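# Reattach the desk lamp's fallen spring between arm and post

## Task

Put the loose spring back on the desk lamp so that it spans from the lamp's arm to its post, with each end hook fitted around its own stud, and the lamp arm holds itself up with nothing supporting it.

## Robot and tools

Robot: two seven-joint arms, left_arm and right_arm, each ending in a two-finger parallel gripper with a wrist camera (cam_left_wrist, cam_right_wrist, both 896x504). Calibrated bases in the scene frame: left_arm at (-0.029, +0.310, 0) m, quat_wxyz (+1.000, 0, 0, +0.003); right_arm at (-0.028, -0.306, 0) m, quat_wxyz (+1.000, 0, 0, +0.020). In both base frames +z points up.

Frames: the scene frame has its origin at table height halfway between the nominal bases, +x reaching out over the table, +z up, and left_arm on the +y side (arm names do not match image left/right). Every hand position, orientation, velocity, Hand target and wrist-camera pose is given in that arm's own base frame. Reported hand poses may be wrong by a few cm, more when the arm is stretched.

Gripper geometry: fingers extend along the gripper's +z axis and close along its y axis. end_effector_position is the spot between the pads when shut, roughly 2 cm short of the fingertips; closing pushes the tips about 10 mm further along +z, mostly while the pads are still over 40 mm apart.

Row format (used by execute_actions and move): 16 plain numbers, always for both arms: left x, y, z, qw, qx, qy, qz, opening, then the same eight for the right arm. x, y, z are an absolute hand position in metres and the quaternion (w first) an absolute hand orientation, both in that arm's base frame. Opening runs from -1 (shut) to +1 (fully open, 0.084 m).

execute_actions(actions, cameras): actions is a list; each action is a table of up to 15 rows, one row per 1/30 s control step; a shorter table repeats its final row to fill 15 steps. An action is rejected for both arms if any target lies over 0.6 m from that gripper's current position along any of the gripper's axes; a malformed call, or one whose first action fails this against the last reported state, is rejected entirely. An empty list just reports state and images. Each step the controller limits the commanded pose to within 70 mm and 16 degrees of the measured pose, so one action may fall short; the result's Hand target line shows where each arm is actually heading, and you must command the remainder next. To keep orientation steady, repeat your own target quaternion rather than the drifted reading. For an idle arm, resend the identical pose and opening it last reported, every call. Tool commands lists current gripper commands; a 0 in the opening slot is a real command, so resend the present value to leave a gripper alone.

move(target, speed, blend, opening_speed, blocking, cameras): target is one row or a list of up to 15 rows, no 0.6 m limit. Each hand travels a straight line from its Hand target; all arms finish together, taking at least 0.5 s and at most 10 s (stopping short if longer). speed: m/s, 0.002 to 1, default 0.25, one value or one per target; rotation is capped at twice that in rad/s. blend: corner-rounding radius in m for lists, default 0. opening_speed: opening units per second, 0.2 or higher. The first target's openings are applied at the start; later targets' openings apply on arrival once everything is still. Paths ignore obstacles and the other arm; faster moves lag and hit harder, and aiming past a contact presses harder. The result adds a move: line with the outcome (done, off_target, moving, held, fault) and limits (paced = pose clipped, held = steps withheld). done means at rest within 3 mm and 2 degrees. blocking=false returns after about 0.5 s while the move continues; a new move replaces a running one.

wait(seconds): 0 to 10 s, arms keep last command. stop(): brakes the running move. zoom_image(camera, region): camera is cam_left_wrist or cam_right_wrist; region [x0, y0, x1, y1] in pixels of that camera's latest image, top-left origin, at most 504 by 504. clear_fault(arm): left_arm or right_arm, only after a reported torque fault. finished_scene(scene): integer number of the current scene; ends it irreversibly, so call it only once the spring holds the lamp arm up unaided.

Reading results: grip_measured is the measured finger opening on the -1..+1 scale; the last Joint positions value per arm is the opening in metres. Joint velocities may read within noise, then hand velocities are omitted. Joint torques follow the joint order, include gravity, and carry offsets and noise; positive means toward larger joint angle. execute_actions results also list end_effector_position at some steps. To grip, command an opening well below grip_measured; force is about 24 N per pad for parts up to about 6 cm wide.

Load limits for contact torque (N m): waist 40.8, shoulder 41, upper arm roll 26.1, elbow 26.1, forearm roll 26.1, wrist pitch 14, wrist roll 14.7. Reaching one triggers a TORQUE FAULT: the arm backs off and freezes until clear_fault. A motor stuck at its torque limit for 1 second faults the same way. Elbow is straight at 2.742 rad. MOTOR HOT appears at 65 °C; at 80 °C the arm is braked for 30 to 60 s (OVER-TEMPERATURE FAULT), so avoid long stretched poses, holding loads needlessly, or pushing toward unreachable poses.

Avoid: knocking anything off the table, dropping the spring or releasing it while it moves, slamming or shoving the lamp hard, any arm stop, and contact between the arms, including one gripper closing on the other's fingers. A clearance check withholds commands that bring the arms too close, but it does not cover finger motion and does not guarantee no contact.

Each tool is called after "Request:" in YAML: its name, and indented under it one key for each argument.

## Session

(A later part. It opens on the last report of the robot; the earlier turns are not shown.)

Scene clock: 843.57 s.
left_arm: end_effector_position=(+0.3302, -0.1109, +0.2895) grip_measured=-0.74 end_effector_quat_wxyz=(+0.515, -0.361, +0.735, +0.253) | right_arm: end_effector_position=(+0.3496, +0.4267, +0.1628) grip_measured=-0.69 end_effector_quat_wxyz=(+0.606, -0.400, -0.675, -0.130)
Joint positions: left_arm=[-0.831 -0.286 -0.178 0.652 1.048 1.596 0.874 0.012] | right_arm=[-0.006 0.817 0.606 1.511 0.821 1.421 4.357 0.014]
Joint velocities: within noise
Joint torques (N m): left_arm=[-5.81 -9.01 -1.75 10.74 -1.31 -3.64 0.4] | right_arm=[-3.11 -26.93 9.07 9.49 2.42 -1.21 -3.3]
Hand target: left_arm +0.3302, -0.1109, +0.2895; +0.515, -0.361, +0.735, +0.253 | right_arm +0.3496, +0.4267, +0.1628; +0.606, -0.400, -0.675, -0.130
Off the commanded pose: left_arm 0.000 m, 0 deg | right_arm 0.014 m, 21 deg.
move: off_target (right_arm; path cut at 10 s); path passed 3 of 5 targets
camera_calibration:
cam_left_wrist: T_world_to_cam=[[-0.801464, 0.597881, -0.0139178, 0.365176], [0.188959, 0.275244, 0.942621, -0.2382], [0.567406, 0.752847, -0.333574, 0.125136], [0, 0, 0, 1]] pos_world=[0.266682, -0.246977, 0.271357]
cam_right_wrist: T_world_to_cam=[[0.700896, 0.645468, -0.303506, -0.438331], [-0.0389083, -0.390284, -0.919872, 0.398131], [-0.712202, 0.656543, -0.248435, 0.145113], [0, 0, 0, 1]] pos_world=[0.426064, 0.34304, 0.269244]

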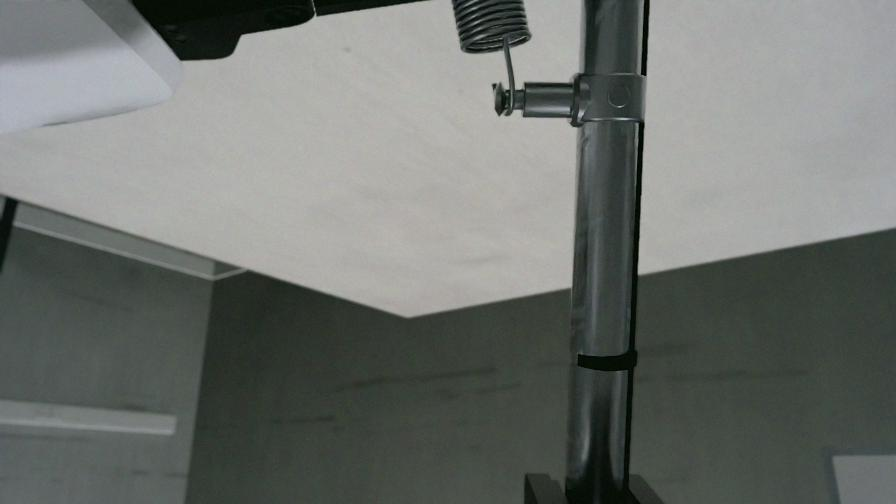

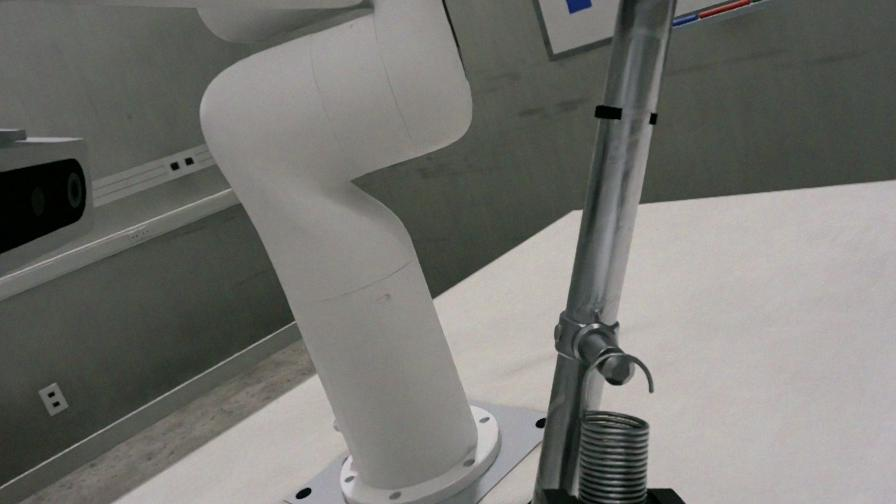

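Request:
move:
  target:
    - [0.3302,-0.1109,0.2895,0.5149,-0.3610,0.7354,0.2528,-0.85,0.3580,0.4369,0.1587,0.5580,-0.3283,-0.7043,-0.2911,-0.8]
    - [0.3302,-0.1109,0.2895,0.5149,-0.3610,0.7354,0.2528,-0.85,0.3524,0.4441,0.1565,0.6286,-0.2961,-0.6421,-0.3238,-0.8]
  speed: 0.05

Request:
move:
  target: [0.3302,-0.1109,0.2895,0.5149,-0.3610,0.7354,0.2528,-0.85,0.3524,0.4441,0.1565,0.6286,-0.2961,-0.6421,-0.3238,-0.2]
  speed: 0.05
  opening_speed: 0.25

Request:
zoom_image:
  camera: "cam_right_wrist"
  region: [480, 300, 760, 504]

Request:
zoom_image:
  camera: "cam_left_wrist"
  region: [400, 0, 640, 160]

Scene clock: 855.53 s.
left_arm: end_effector_position=(+0.3302, -0.1109, +0.2895) grip_measured=-0.74 end_effector_quat_wxyz=(+0.515, -0.361, +0.735, +0.253) | right_arm: end_effector_position=(+0.3524, +0.4441, +0.1565) grip_measured=-0.69 end_effector_quat_wxyz=(+0.629, -0.296, -0.642, -0.324)
Joint positions: left_arm=[-0.831 -0.286 -0.178 0.652 1.048 1.596 0.874 0.012] | right_arm=[-0.107 0.936 0.707 1.427 0.991 1.337 3.879 0.014]
Joint velocities: within noise
Joint torques (N m): left_arm=[-5.71 -8.9 -1.76 11.45 -0.79 -3.79 0.48] | right_arm=[-2.71 -18.43 11.36 14.52 2.75 1.87 -3.28]
Hand target: left_arm +0.3302, -0.1109, +0.2895; +0.515, -0.361, +0.735, +0.253 | right_arm +0.3524, +0.4441, +0.1565; +0.629, -0.296, -0.642, -0.324
Off the commanded pose: left_arm 0.000 m, 0 deg | right_arm 0.000 m, 0 deg.
move: done
camera_calibration:
cam_left_wrist: T_world_to_cam=[[-0.801464, 0.597881, -0.0139178, 0.365176], [0.188959, 0.275244, 0.942621, -0.2382], [0.567406, 0.752847, -0.333574, 0.125136], [0, 0, 0, 1]] pos_world=[0.266682, -0.246977, 0.271357]
cam_right_wrist: T_world_to_cam=[[0.789509, 0.611789, 0.0488972, -0.524906], [0.0492246, 0.0162936, -0.998655, 0.200025], [-0.611762, 0.790853, -0.017251, 0.00282289], [0, 0, 0, 1]] pos_world=[0.406299, 0.31564, 0.225471]

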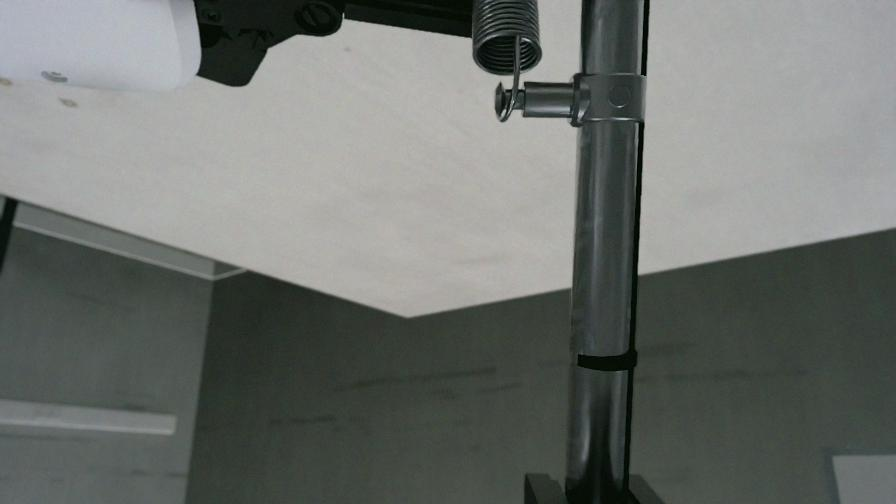

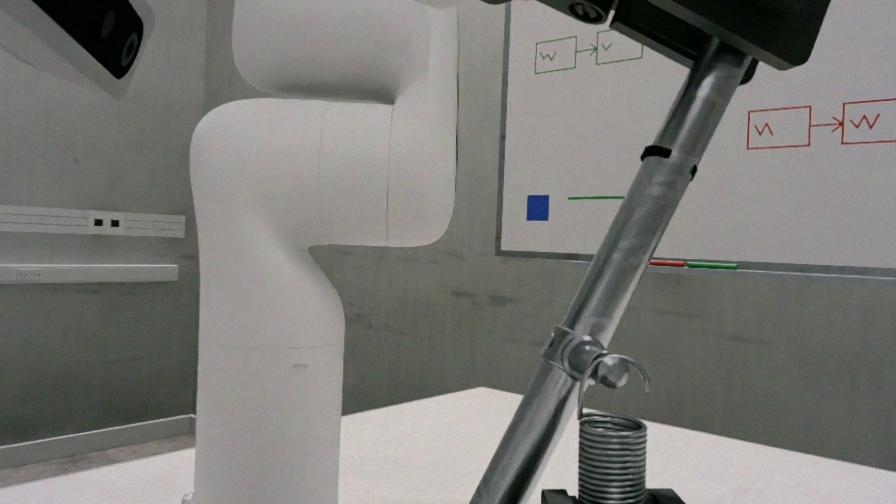

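Scene clock: 858.13 s.
left_arm: end_effector_position=(+0.3302, -0.1109, +0.2895) grip_measured=-0.74 end_effector_quat_wxyz=(+0.515, -0.361, +0.735, +0.253) | right_arm: end_effector_position=(+0.3524, +0.4441, +0.1565) grip_measured=-0.21 end_effector_quat_wxyz=(+0.629, -0.296, -0.642, -0.324)
Joint positions: left_arm=[-0.831 -0.286 -0.178 0.652 1.048 1.596 0.874 0.012] | right_arm=[-0.107 0.936 0.707 1.427 0.991 1.337 3.879 0.035]
Joint velocities: within noise
Joint torques (N m): left_arm=[-6.04 -8.6 -2 11.69 -0.82 -3.7 0.43] | right_arm=[-2.53 -27.18 11.76 13.59 -0.06 1.6 -2.73]
Hand target: left_arm +0.3302, -0.1109, +0.2895; +0.515, -0.361, +0.735, +0.253 | right_arm +0.3524, +0.4441, +0.1565; +0.629, -0.296, -0.642, -0.324
Off the commanded pose: left_arm 0.000 m, 0 deg | right_arm 0.000 m, 0 deg.
move: done
camera_calibration:
cam_left_wrist: T_world_to_cam=[[-0.801464, 0.597881, -0.0139178, 0.365176], [0.188959, 0.275244, 0.942621, -0.2382], [0.567406, 0.752847, -0.333574, 0.125136], [0, 0, 0, 1]] pos_world=[0.266682, -0.246977, 0.271357]
cam_right_wrist: T_world_to_cam=[[0.789471, 0.61184, 0.0488609, -0.524894], [0.0490108, 0.0165124, -0.998662, 0.199944], [-0.611828, 0.790809, -0.0169507, 0.0027947], [0, 0, 0, 1]] pos_world=[0.406299, 0.31564, 0.22537]

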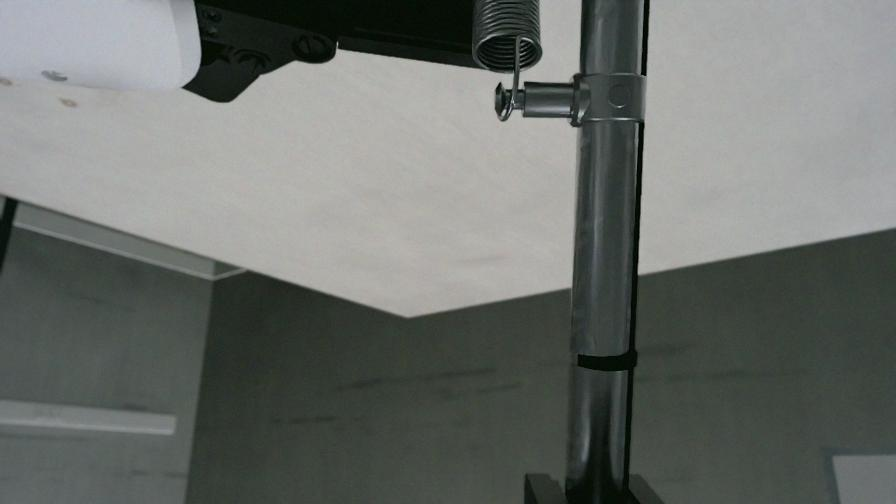

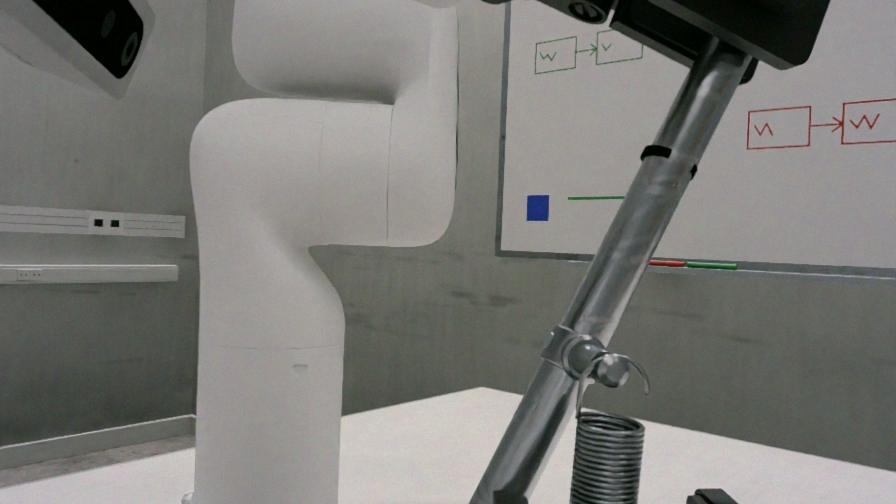

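Scaled by 1.800 from the camera's 896x504 image, which has a finer 1280x720 frame.

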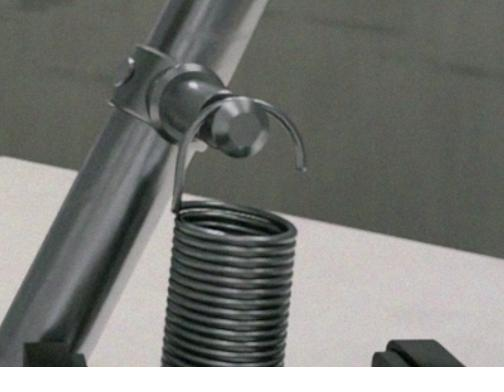

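Scaled by 2.100 from the camera's 896x504 image, which has a finer 1280x720 frame.

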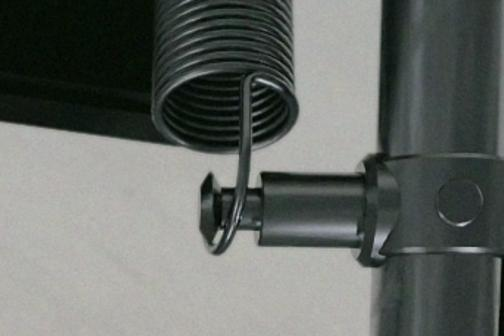

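Request:
move:
  target: [0.3302,-0.1109,0.2895,0.5149,-0.3610,0.7354,0.2528,-0.85,0.4201,0.3574,0.1565,0.6286,-0.2961,-0.6421,-0.3238,-0.2]
  speed: 0.06

Request:
zoom_image:
  camera: "cam_right_wrist"
  region: [380, 260, 700, 504]

Scene clock: 863.77 s.
left_arm: end_effector_position=(+0.3302, -0.1109, +0.2895) grip_measured=-0.74 end_effector_quat_wxyz=(+0.515, -0.361, +0.735, +0.253) | right_arm: end_effector_position=(+0.4200, +0.3575, +0.1565) grip_measured=-0.21 end_effector_quat_wxyz=(+0.629, -0.296, -0.642, -0.324)
Joint positions: left_arm=[-0.831 -0.286 -0.178 0.652 1.048 1.596 0.874 0.012] | right_arm=[-0.208 1 0.629 1.605 0.87 1.548 3.946 0.035]
Joint velocities: within noise
Joint torques (N m): left_arm=[-5.93 -8.89 -1.84 12.09 -1.27 -3.68 0.51] | right_arm=[-2.33 -21.38 6.49 15.51 -1.42 3.06 2.72]
Hand target: left_arm +0.3302, -0.1109, +0.2895; +0.515, -0.361, +0.735, +0.253 | right_arm +0.4201, +0.3574, +0.1565; +0.629, -0.296, -0.642, -0.324
Off the commanded pose: left_arm 0.000 m, 0 deg | right_arm 0.000 m, 0 deg.
move: done
camera_calibration:
cam_left_wrist: T_world_to_cam=[[-0.801464, 0.597881, -0.0139178, 0.365176], [0.188959, 0.275244, 0.942621, -0.2382], [0.567406, 0.752847, -0.333574, 0.125136], [0, 0, 0, 1]] pos_world=[0.266682, -0.246977, 0.271357]
cam_right_wrist: T_world_to_cam=[[0.789433, 0.611889, 0.0488603, -0.525288], [0.0490098, 0.0165143, -0.998662, 0.198057], [-0.611877, 0.790771, -0.0169515, 0.112811], [0, 0, 0, 1]] pos_world=[0.473999, 0.22894, 0.22537]

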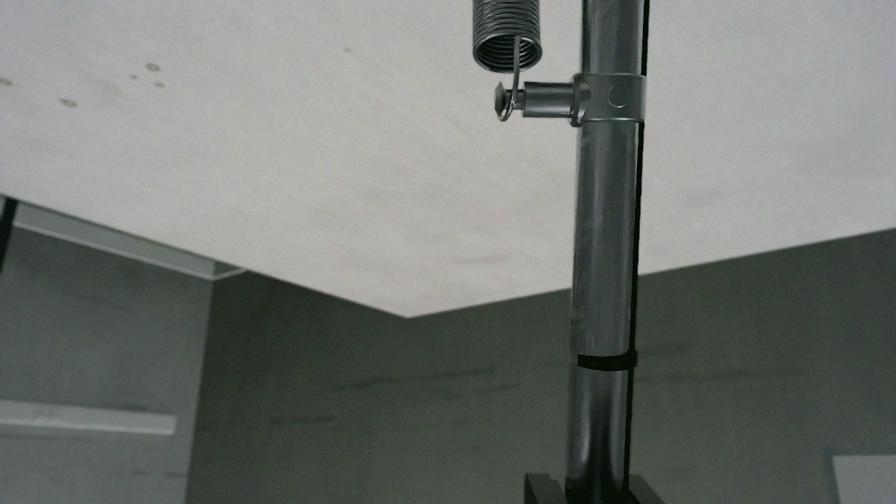

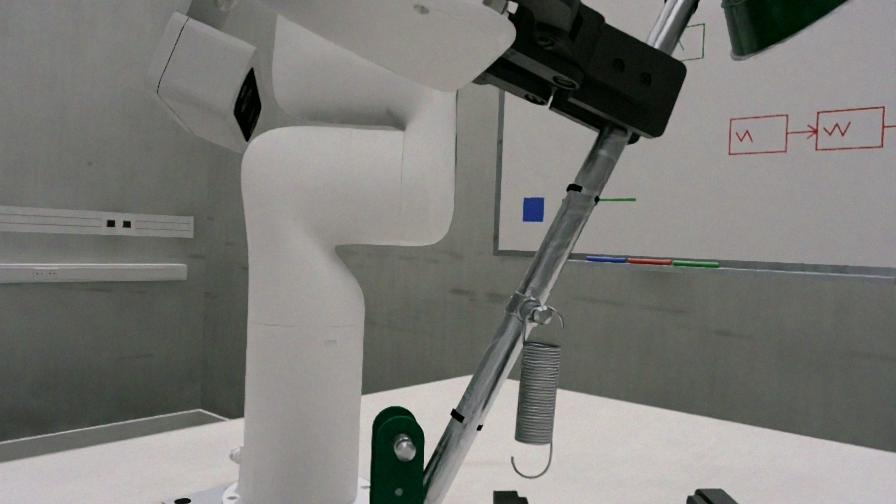

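Scaled by 1.575 from the camera's 896x504 image, which has a finer 1280x720 frame.

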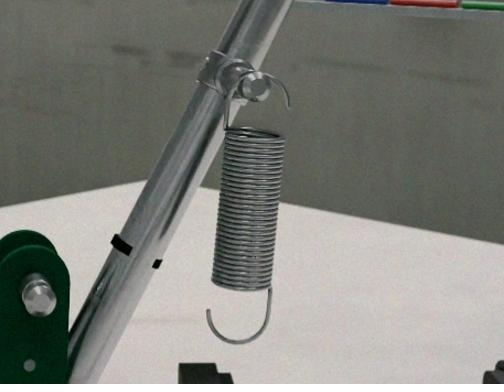

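Request:
zoom_image:
  camera: "cam_right_wrist"
  region: [360, 390, 500, 504]

Request:
zoom_image:
  camera: "cam_right_wrist"
  region: [490, 280, 590, 360]

Request:
zoom_image:
  camera: "cam_right_wrist"
  region: [490, 420, 590, 500]

Scaled by 3.600 from the camera's 896x504 image, which has a finer 1280x720 frame.

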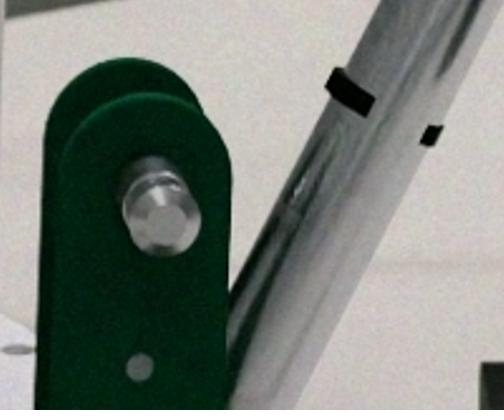

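Scaled by 5.040 from the camera's 896x504 image, which has a finer 1280x720 frame.

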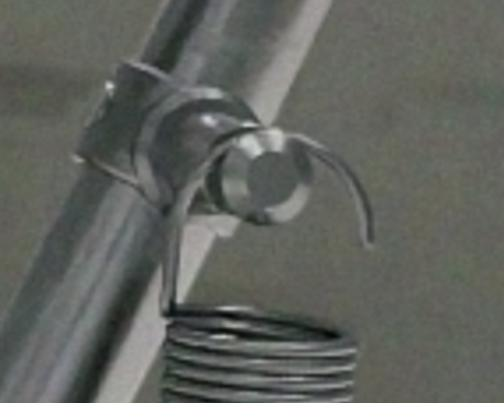

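Scaled by 5.040 from the camera's 896x504 image, which has a finer 1280x720 frame.

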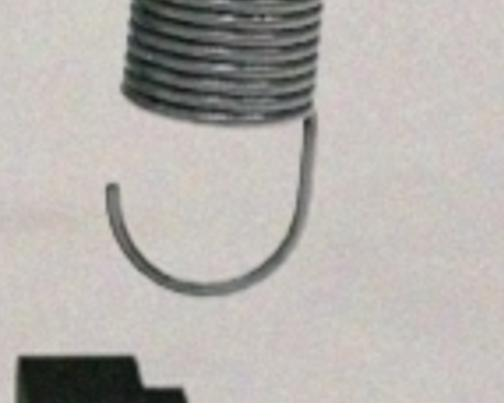

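Request:
move:
  target:
    - [0.3302,-0.1109,0.2895,0.5149,-0.3610,0.7354,0.2528,-0.85,0.3807,0.3974,0.1582,0.6334,-0.3385,-0.6208,-0.3144,-0.2]
    - [0.3302,-0.1109,0.2895,0.5149,-0.3610,0.7354,0.2528,-0.85,0.3520,0.4384,0.1582,0.6334,-0.3385,-0.6208,-0.3144,-0.2]
  speed: 0.05

Request:
zoom_image:
  camera: "cam_right_wrist"
  region: [480, 320, 760, 504]

Request:
zoom_image:
  camera: "cam_left_wrist"
  region: [400, 0, 640, 160]

Scene clock: 928.97 s.
left_arm: end_effector_position=(+0.3302, -0.1109, +0.2895) grip_measured=-0.74 end_effector_quat_wxyz=(+0.515, -0.361, +0.735, +0.253) | right_arm: end_effector_position=(+0.3521, +0.4383, +0.1582) grip_measured=-0.21 end_effector_quat_wxyz=(+0.633, -0.339, -0.621, -0.314)
Joint positions: left_arm=[-0.831 -0.286 -0.178 0.652 1.048 1.596 0.874 0.012] | right_arm=[-0.135 0.891 0.707 1.356 1.047 1.306 3.921 0.035]
Joint velocities: within noise
Joint torques (N m): left_arm=[-5.99 -8.81 -1.85 13.01 -1.33 -3.77 0.39] | right_arm=[3.4 -26.5 12.99 9.2 3.4 -0.37 -3.07]
Hand target: left_arm +0.3302, -0.1109, +0.2895; +0.515, -0.361, +0.735, +0.253 | right_arm +0.3520, +0.4384, +0.1582; +0.633, -0.338, -0.621, -0.314
Off the commanded pose: left_arm 0.000 m, 0 deg | right_arm 0.000 m, 0 deg.
move: done
camera_calibration:
cam_left_wrist: T_world_to_cam=[[-0.801464, 0.597881, -0.0139178, 0.365176], [0.188959, 0.275244, 0.942621, -0.2382], [0.567406, 0.752847, -0.333574, 0.125136], [0, 0, 0, 1]] pos_world=[0.266682, -0.246977, 0.271357]
cam_right_wrist: T_world_to_cam=[[0.820825, 0.570216, -0.0331797, -0.500986], [-0.0174161, -0.0330768, -0.999301, 0.247038], [-0.570915, 0.820829, -0.0172193, -0.0202251], [0, 0, 0, 1]] pos_world=[0.403977, 0.310443, 0.229895]

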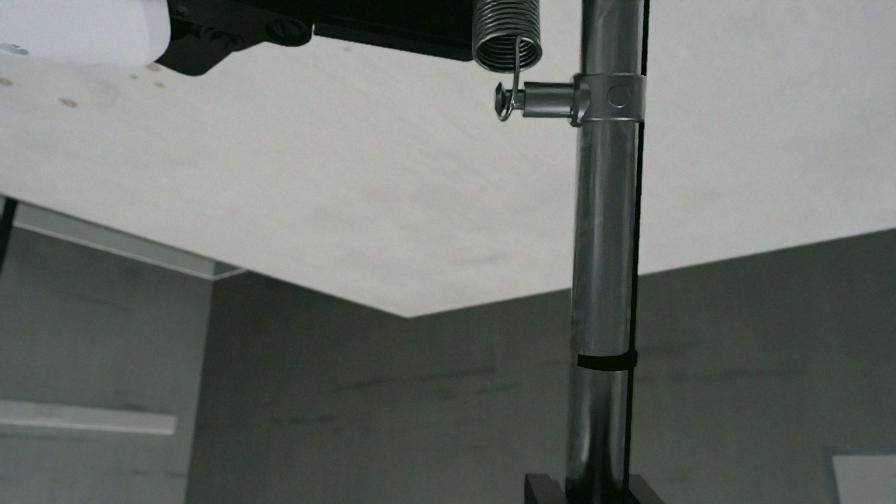

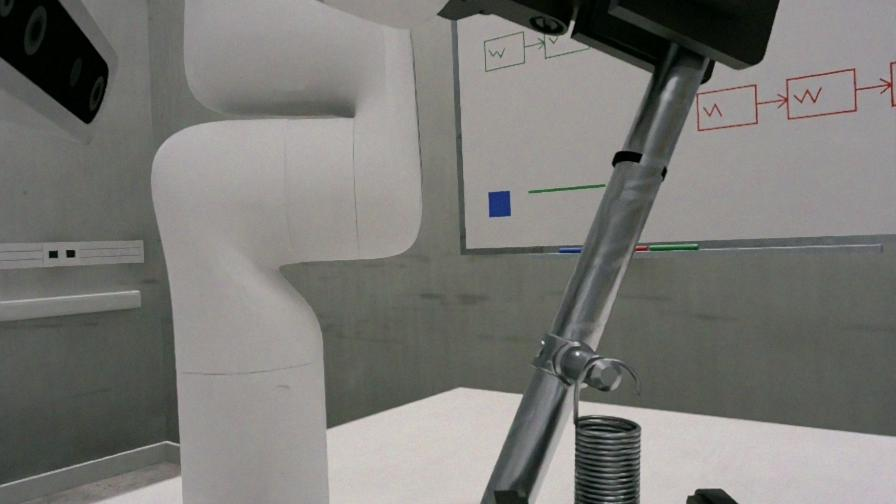

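Scaled by 1.800 from the camera's 896x504 image, which has a finer 1280x720 frame.

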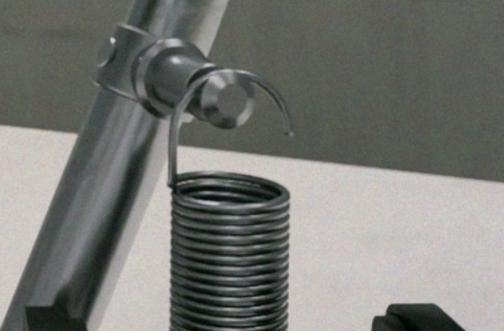

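Scaled by 2.100 from the camera's 896x504 image, which has a finer 1280x720 frame.

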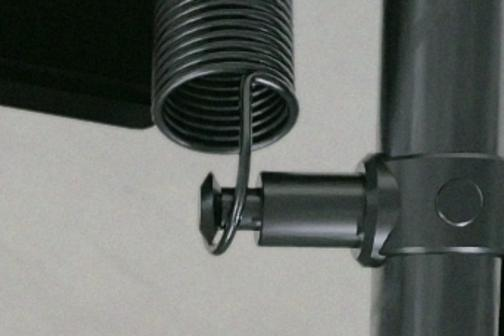

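Request:
zoom_image:
  camera: "cam_right_wrist"
  region: [560, 400, 660, 480]

Request:
zoom_image:
  camera: "cam_right_wrist"
  region: [560, 340, 660, 420]

Scaled by 5.040 from the camera's 896x504 image, which has a finer 1280x720 frame.

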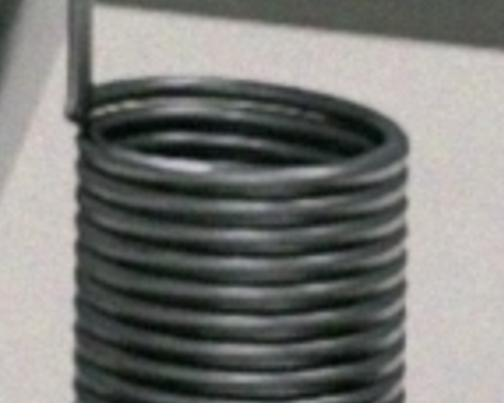

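Scaled by 5.040 from the camera's 896x504 image, which has a finer 1280x720 frame.

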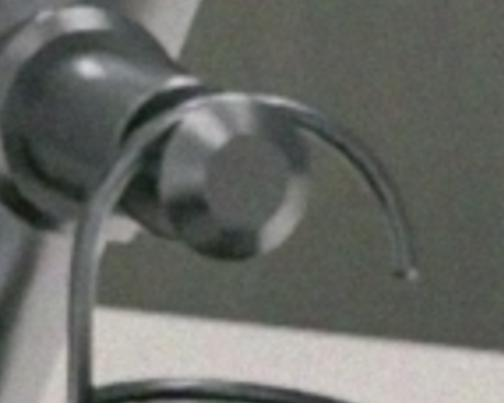

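Request:
move:
  target:
    - [0.3302,-0.1109,0.2895,0.5149,-0.3610,0.7354,0.2528,-0.85,0.3531,0.4368,0.1582,0.6334,-0.3385,-0.6208,-0.3144,-0.2]
    - [0.3302,-0.1109,0.2895,0.5149,-0.3610,0.7354,0.2528,-0.85,0.3531,0.4368,0.1582,0.6334,-0.3385,-0.6208,-0.3144,-0.95]
  speed: 0.05
  opening_speed: 0.25

Request:
zoom_image:
  camera: "cam_right_wrist"
  region: [480, 320, 760, 504]

Request:
zoom_image:
  camera: "cam_left_wrist"
  region: [400, 0, 640, 160]

Scene clock: 942.77 s.
left_arm: end_effector_position=(+0.3302, -0.1109, +0.2895) grip_measured=-0.74 end_effector_quat_wxyz=(+0.515, -0.361, +0.735, +0.253) | right_arm: end_effector_position=(+0.3531, +0.4368, +0.1582) grip_measured=-0.70 end_effector_quat_wxyz=(+0.633, -0.338, -0.621, -0.314)
Joint positions: left_arm=[-0.831 -0.286 -0.178 0.652 1.048 1.596 0.874 0.012] | right_arm=[-0.137 0.891 0.705 1.357 1.045 1.31 3.922 0.013]
Joint velocities: within noise
Joint torques (N m): left_arm=[-6.21 -8.54 -2.04 13.68 -0.98 -3.6 0.61] | right_arm=[-1.14 -18.92 8.25 14.88 -0.11 2.87 2.61]
Hand target: left_arm +0.3302, -0.1109, +0.2895; +0.515, -0.361, +0.735, +0.253 | right_arm +0.3531, +0.4368, +0.1582; +0.633, -0.338, -0.621, -0.314
Off the commanded pose: left_arm 0.000 m, 0 deg | right_arm 0.000 m, 0 deg.
move: done
camera_calibration:
cam_left_wrist: T_world_to_cam=[[-0.801464, 0.597881, -0.0139178, 0.365176], [0.188959, 0.275244, 0.942621, -0.2382], [0.567406, 0.752847, -0.333574, 0.125136], [0, 0, 0, 1]] pos_world=[0.266682, -0.246977, 0.271357]
cam_right_wrist: T_world_to_cam=[[0.820826, 0.570217, -0.0331222, -0.500966], [-0.0173691, -0.0330437, -0.999303, 0.246977], [-0.570914, 0.820829, -0.017219, -0.0184232], [0, 0, 0, 1]] pos_world=[0.404977, 0.308943, 0.229895]

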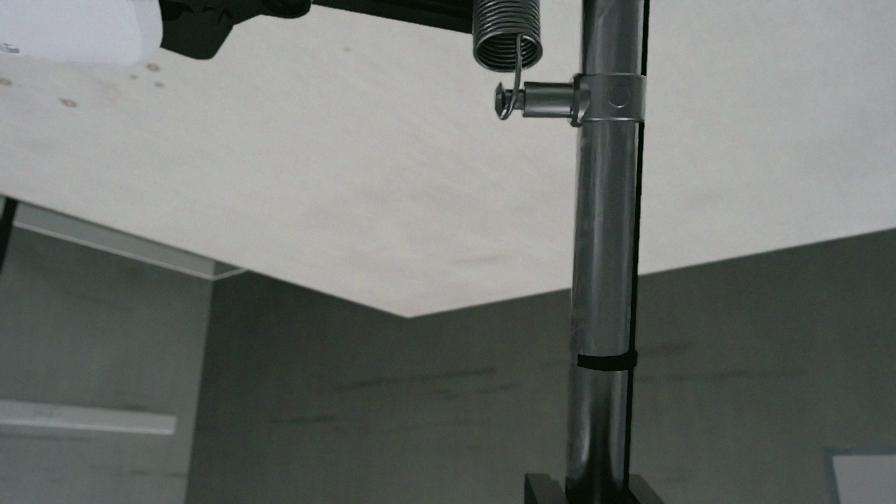

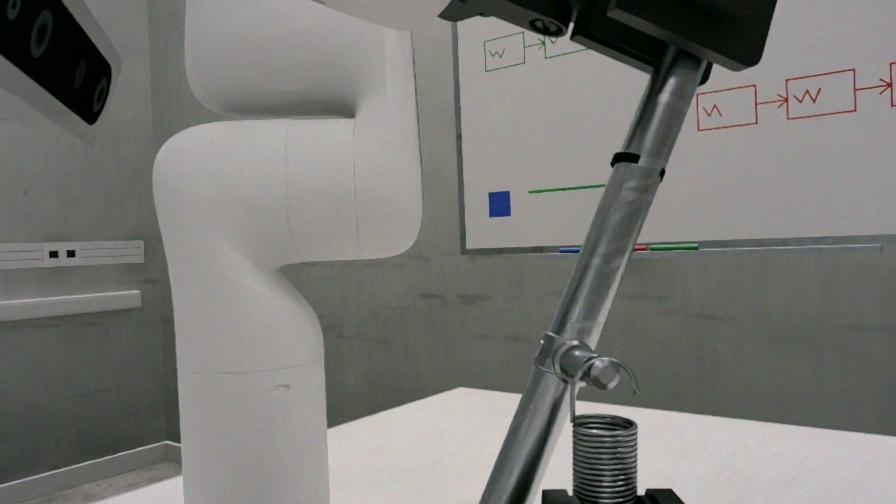

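Scaled by 1.800 from the camera's 896x504 image, which has a finer 1280x720 frame.

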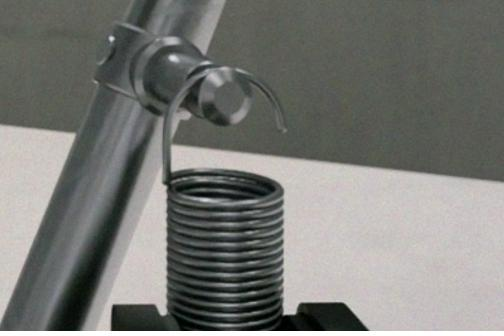

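Scaled by 2.100 from the camera's 896x504 image, which has a finer 1280x720 frame.

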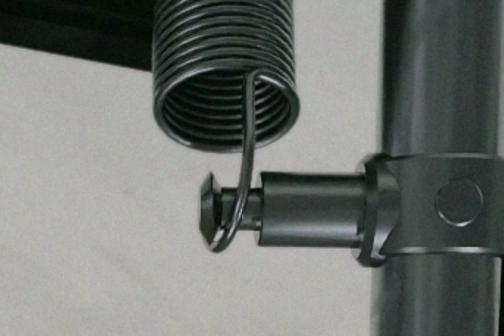

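Request:
move:
  target:
    - [0.3302,-0.1109,0.2895,0.5149,-0.3610,0.7354,0.2528,-0.85,0.3582,0.4298,0.1620,0.5650,-0.3695,-0.6836,-0.2773,-0.95]
    - [0.3302,-0.1109,0.2895,0.5149,-0.3610,0.7354,0.2528,-0.85,0.3545,0.4245,0.1644,0.5989,-0.4074,-0.6711,-0.1582,-0.95]
    - [0.3302,-0.1109,0.2895,0.5149,-0.3610,0.7354,0.2528,-0.85,0.3515,0.4197,0.1685,0.6275,-0.4357,-0.6441,-0.0363,-0.95]
  speed: 0.06
  blend: 0.003

Request:
zoom_image:
  camera: "cam_right_wrist"
  region: [480, 320, 760, 504]

Request:
zoom_image:
  camera: "cam_left_wrist"
  region: [400, 0, 640, 160]

Scene clock: 1000.87 s.
left_arm: end_effector_position=(+0.3302, -0.1109, +0.2895) grip_measured=-0.74 end_effector_quat_wxyz=(+0.515, -0.361, +0.735, +0.253) | right_arm: end_effector_position=(+0.3515, +0.4197, +0.1685) grip_measured=-0.70 end_effector_quat_wxyz=(+0.628, -0.436, -0.644, -0.036)
Joint positions: left_arm=[-0.831 -0.286 -0.178 0.652 1.048 1.596 0.874 0.012] | right_arm=[0.031 0.876 0.578 1.632 0.768 1.549 4.59 0.013]
Joint velocities: within noise
Joint torques (N m): left_arm=[-5.67 -8.81 -2.12 14.02 -0.97 -3.65 0.37] | right_arm=[2.74 -20.1 3.61 16.68 -2.78 2.74 3.02]
Hand target: left_arm +0.3302, -0.1109, +0.2895; +0.515, -0.361, +0.735, +0.253 | right_arm +0.3515, +0.4197, +0.1685; +0.628, -0.436, -0.644, -0.036
Off the commanded pose: left_arm 0.000 m, 0 deg | right_arm 0.000 m, 0 deg.
move: done
camera_calibration:
cam_left_wrist: T_world_to_cam=[[-0.801464, 0.597881, -0.0139178, 0.365176], [0.188959, 0.275244, 0.942621, -0.2382], [0.567406, 0.752847, -0.333574, 0.125136], [0, 0, 0, 1]] pos_world=[0.266682, -0.246977, 0.271357]
cam_right_wrist: T_world_to_cam=[[0.61082, 0.61813, -0.494786, -0.358071], [-0.150856, -0.522607, -0.839121, 0.482042], [-0.777265, 0.587194, -0.22597, 0.200594], [0, 0, 0, 1]] pos_world=[0.447351, 0.355466, 0.272651]

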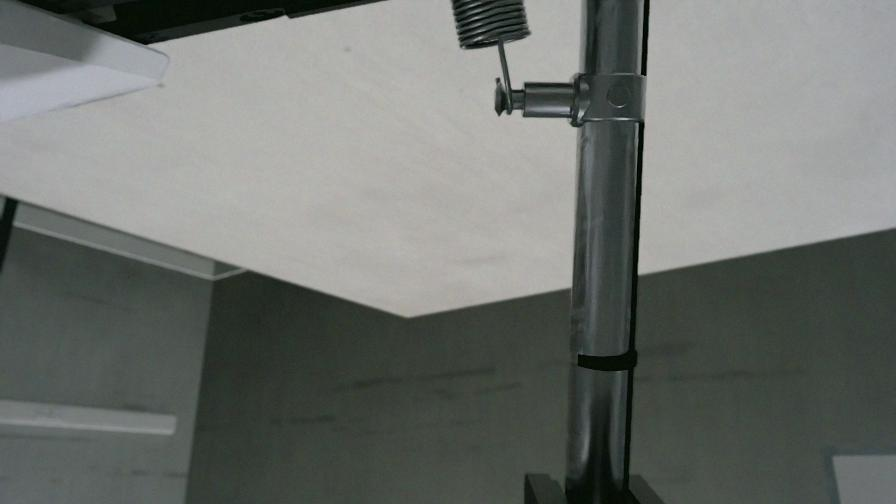

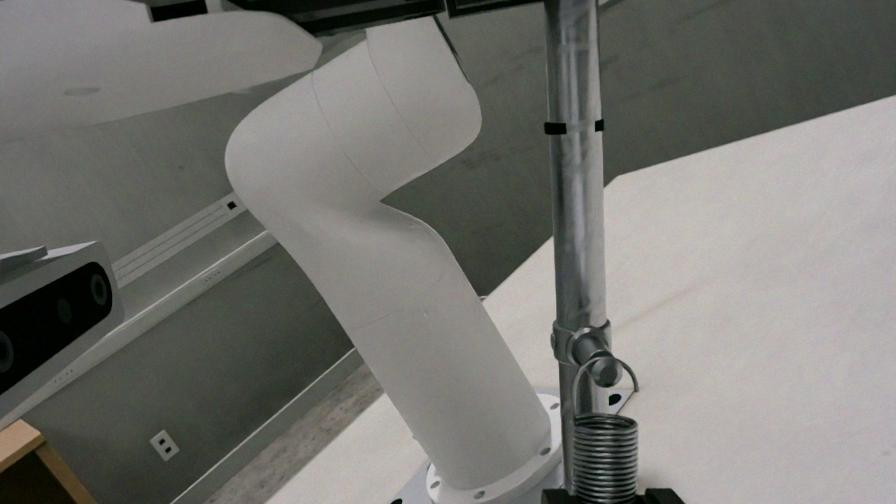

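Scaled by 1.800 from the camera's 896x504 image, which has a finer 1280x720 frame.

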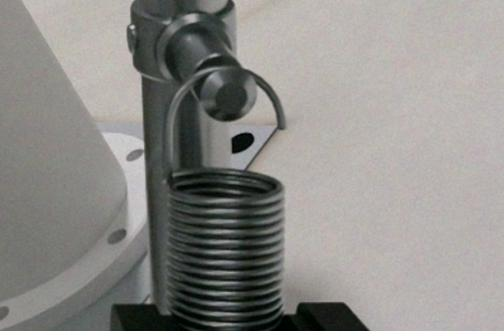

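Scaled by 2.100 from the camera's 896x504 image, which has a finer 1280x720 frame.

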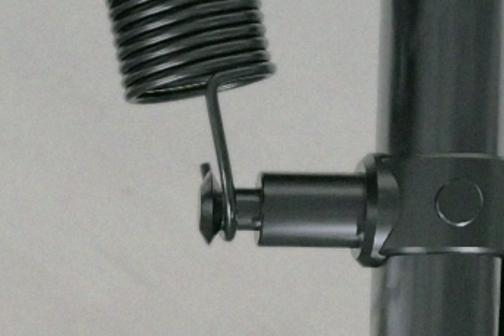

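Request:
move:
  target: [0.3302,-0.1109,0.2895,0.5149,-0.3610,0.7354,0.2528,-0.85,0.3499,0.4144,0.1751,0.6373,-0.4677,-0.6058,0.0895,-1.0]
  speed: 0.05

Request:
zoom_image:
  camera: "cam_right_wrist"
  region: [480, 320, 760, 504]

Request:
zoom_image:
  camera: "cam_left_wrist"
  region: [400, 0, 640, 160]

Scene clock: 1008.27 s.
left_arm: end_effector_position=(+0.3302, -0.1109, +0.2895) grip_measured=-0.74 end_effector_quat_wxyz=(+0.515, -0.361, +0.735, +0.253) | right_arm: end_effector_position=(+0.3499, +0.4144, +0.1751) grip_measured=-0.70 end_effector_quat_wxyz=(+0.637, -0.468, -0.606, +0.089)
Joint positions: left_arm=[-0.831 -0.286 -0.178 0.652 1.048 1.596 0.874 0.012] | right_arm=[0.098 0.972 0.544 1.816 0.716 1.729 4.876 0.013]
Joint velocities: within noise
Joint torques (N m): left_arm=[-6.01 -8.82 -1.66 14.08 -0.79 -3.79 0.43] | right_arm=[2.85 -22.75 4.03 17.19 -1.74 2.79 2.97]
Hand target: left_arm +0.3302, -0.1109, +0.2895; +0.515, -0.361, +0.735, +0.253 | right_arm +0.3499, +0.4144, +0.1751; +0.637, -0.468, -0.606, +0.089
Off the commanded pose: left_arm 0.000 m, 0 deg | right_arm 0.000 m, 0 deg.
move: done
camera_calibration:
cam_left_wrist: T_world_to_cam=[[-0.801464, 0.597881, -0.0139178, 0.365176], [0.188959, 0.275244, 0.942621, -0.2382], [0.567406, 0.752847, -0.333574, 0.125136], [0, 0, 0, 1]] pos_world=[0.266682, -0.246977, 0.271357]
cam_right_wrist: T_world_to_cam=[[0.457298, 0.54827, -0.700199, -0.231885], [-0.232768, -0.686108, -0.689256, 0.554762], [-0.858311, 0.478179, -0.186136, 0.270509], [0, 0, 0, 1]] pos_world=[0.467352, 0.378411, 0.270359]

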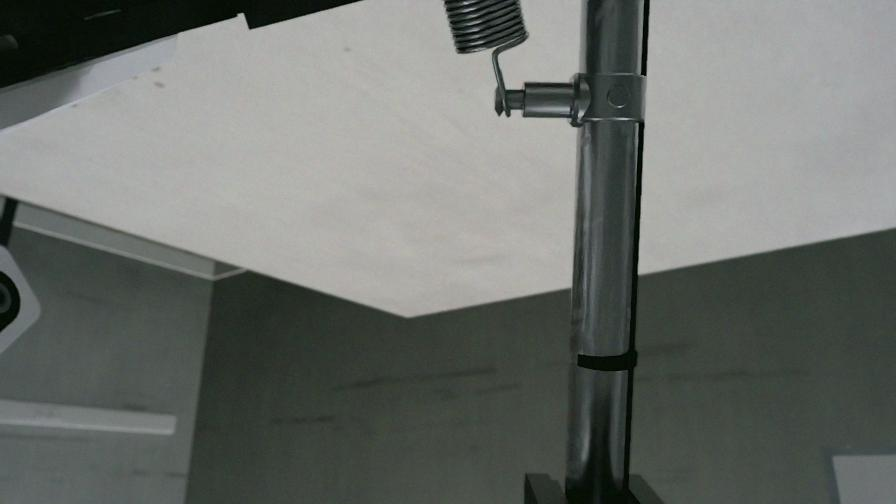

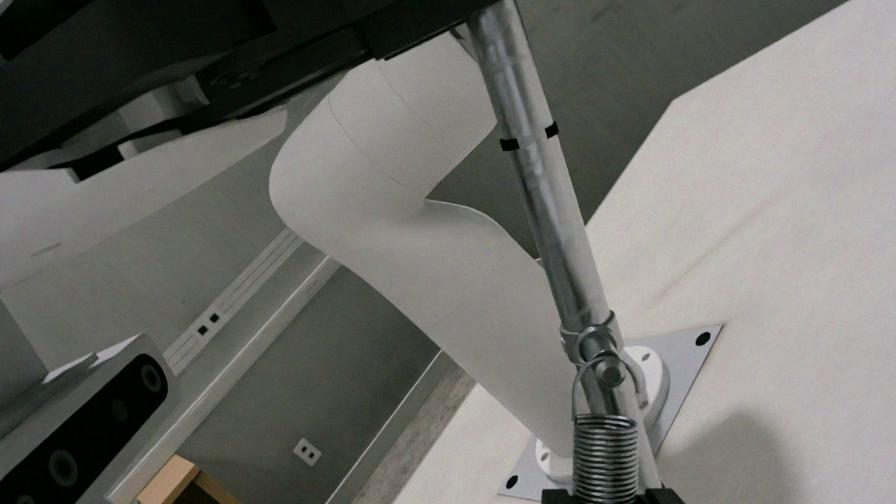

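Scaled by 1.800 from the camera's 896x504 image, which has a finer 1280x720 frame.

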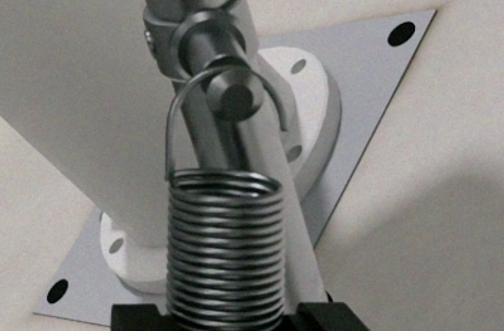

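Scaled by 2.100 from the camera's 896x504 image, which has a finer 1280x720 frame.

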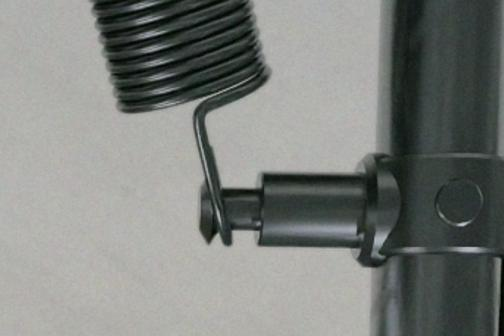

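Request:
move:
  target: [0.3302,-0.1109,0.2895,0.5149,-0.3610,0.7354,0.2528,-0.85,0.3462,0.4066,0.1655,0.6373,-0.4677,-0.6058,0.0895,-1.0]
  speed: 0.025

Request:
zoom_image:
  camera: "cam_right_wrist"
  region: [480, 280, 760, 504]

Request:
zoom_image:
  camera: "cam_left_wrist"
  region: [400, 0, 640, 160]

Scene clock: 1015.87 s.
left_arm: end_effector_position=(+0.3302, -0.1109, +0.2895) grip_measured=-0.74 end_effector_quat_wxyz=(+0.515, -0.361, +0.735, +0.253) | right_arm: end_effector_position=(+0.3462, +0.4066, +0.1655) grip_measured=-0.70 end_effector_quat_wxyz=(+0.637, -0.468, -0.606, +0.090)
Joint positions: left_arm=[-0.831 -0.286 -0.178 0.652 1.048 1.596 0.874 0.012] | right_arm=[0.086 0.965 0.537 1.778 0.71 1.719 4.847 0.013]
Joint velocities: within noise
Joint torques (N m): left_arm=[-6.21 -8.73 -2.26 14.08 -0.89 -3.8 0.29] | right_arm=[-3.64 -28.41 1.38 8.2 -4.3 -0.49 -3.26]
Hand target: left_arm +0.3302, -0.1109, +0.2895; +0.515, -0.361, +0.735, +0.253 | right_arm +0.3462, +0.4066, +0.1655; +0.637, -0.468, -0.606, +0.090
Off the commanded pose: left_arm 0.000 m, 0 deg | right_arm 0.000 m, 0 deg.
move: done
camera_calibration:
cam_left_wrist: T_world_to_cam=[[-0.801464, 0.597881, -0.0139178, 0.365176], [0.188959, 0.275244, 0.942621, -0.2382], [0.567406, 0.752847, -0.333574, 0.125136], [0, 0, 0, 1]] pos_world=[0.266682, -0.246977, 0.271357]
cam_right_wrist: T_world_to_cam=[[0.457122, 0.548267, -0.700316, -0.232626], [-0.232804, -0.686188, -0.689165, 0.542047], [-0.858395, 0.478069, -0.186033, 0.269367], [0, 0, 0, 1]] pos_world=[0.463752, 0.370711, 0.260759]

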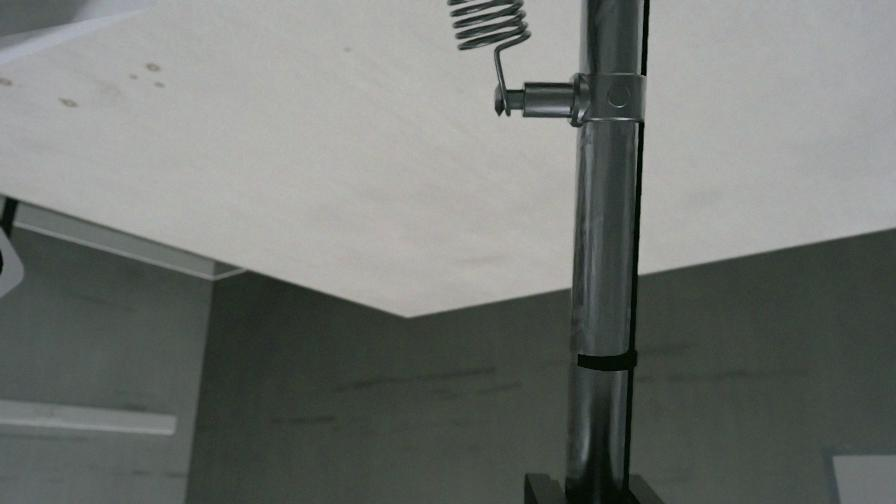

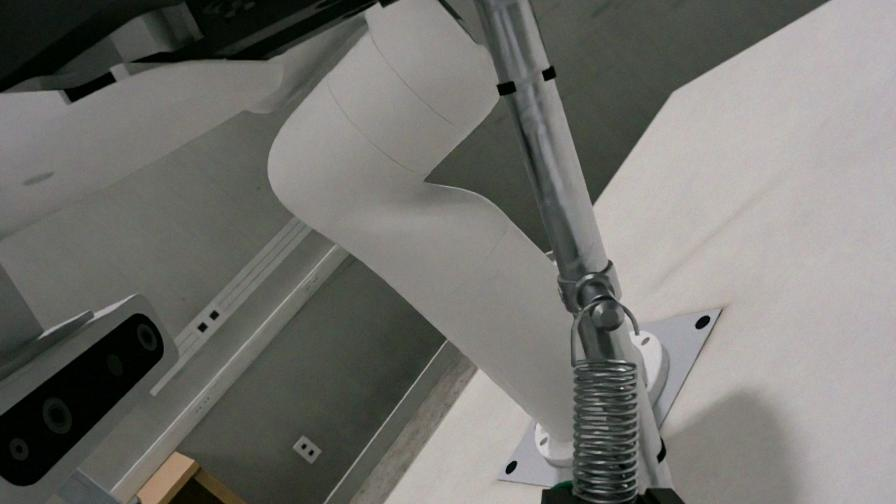

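Scaled by 1.800 from the camera's 896x504 image, which has a finer 1280x720 frame.

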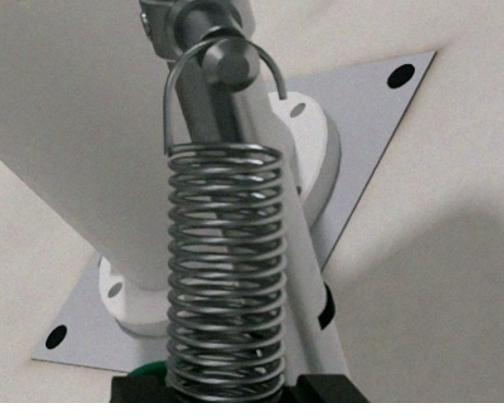

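Scaled by 2.100 from the camera's 896x504 image, which has a finer 1280x720 frame.

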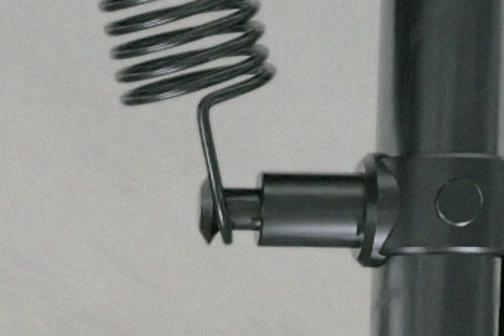

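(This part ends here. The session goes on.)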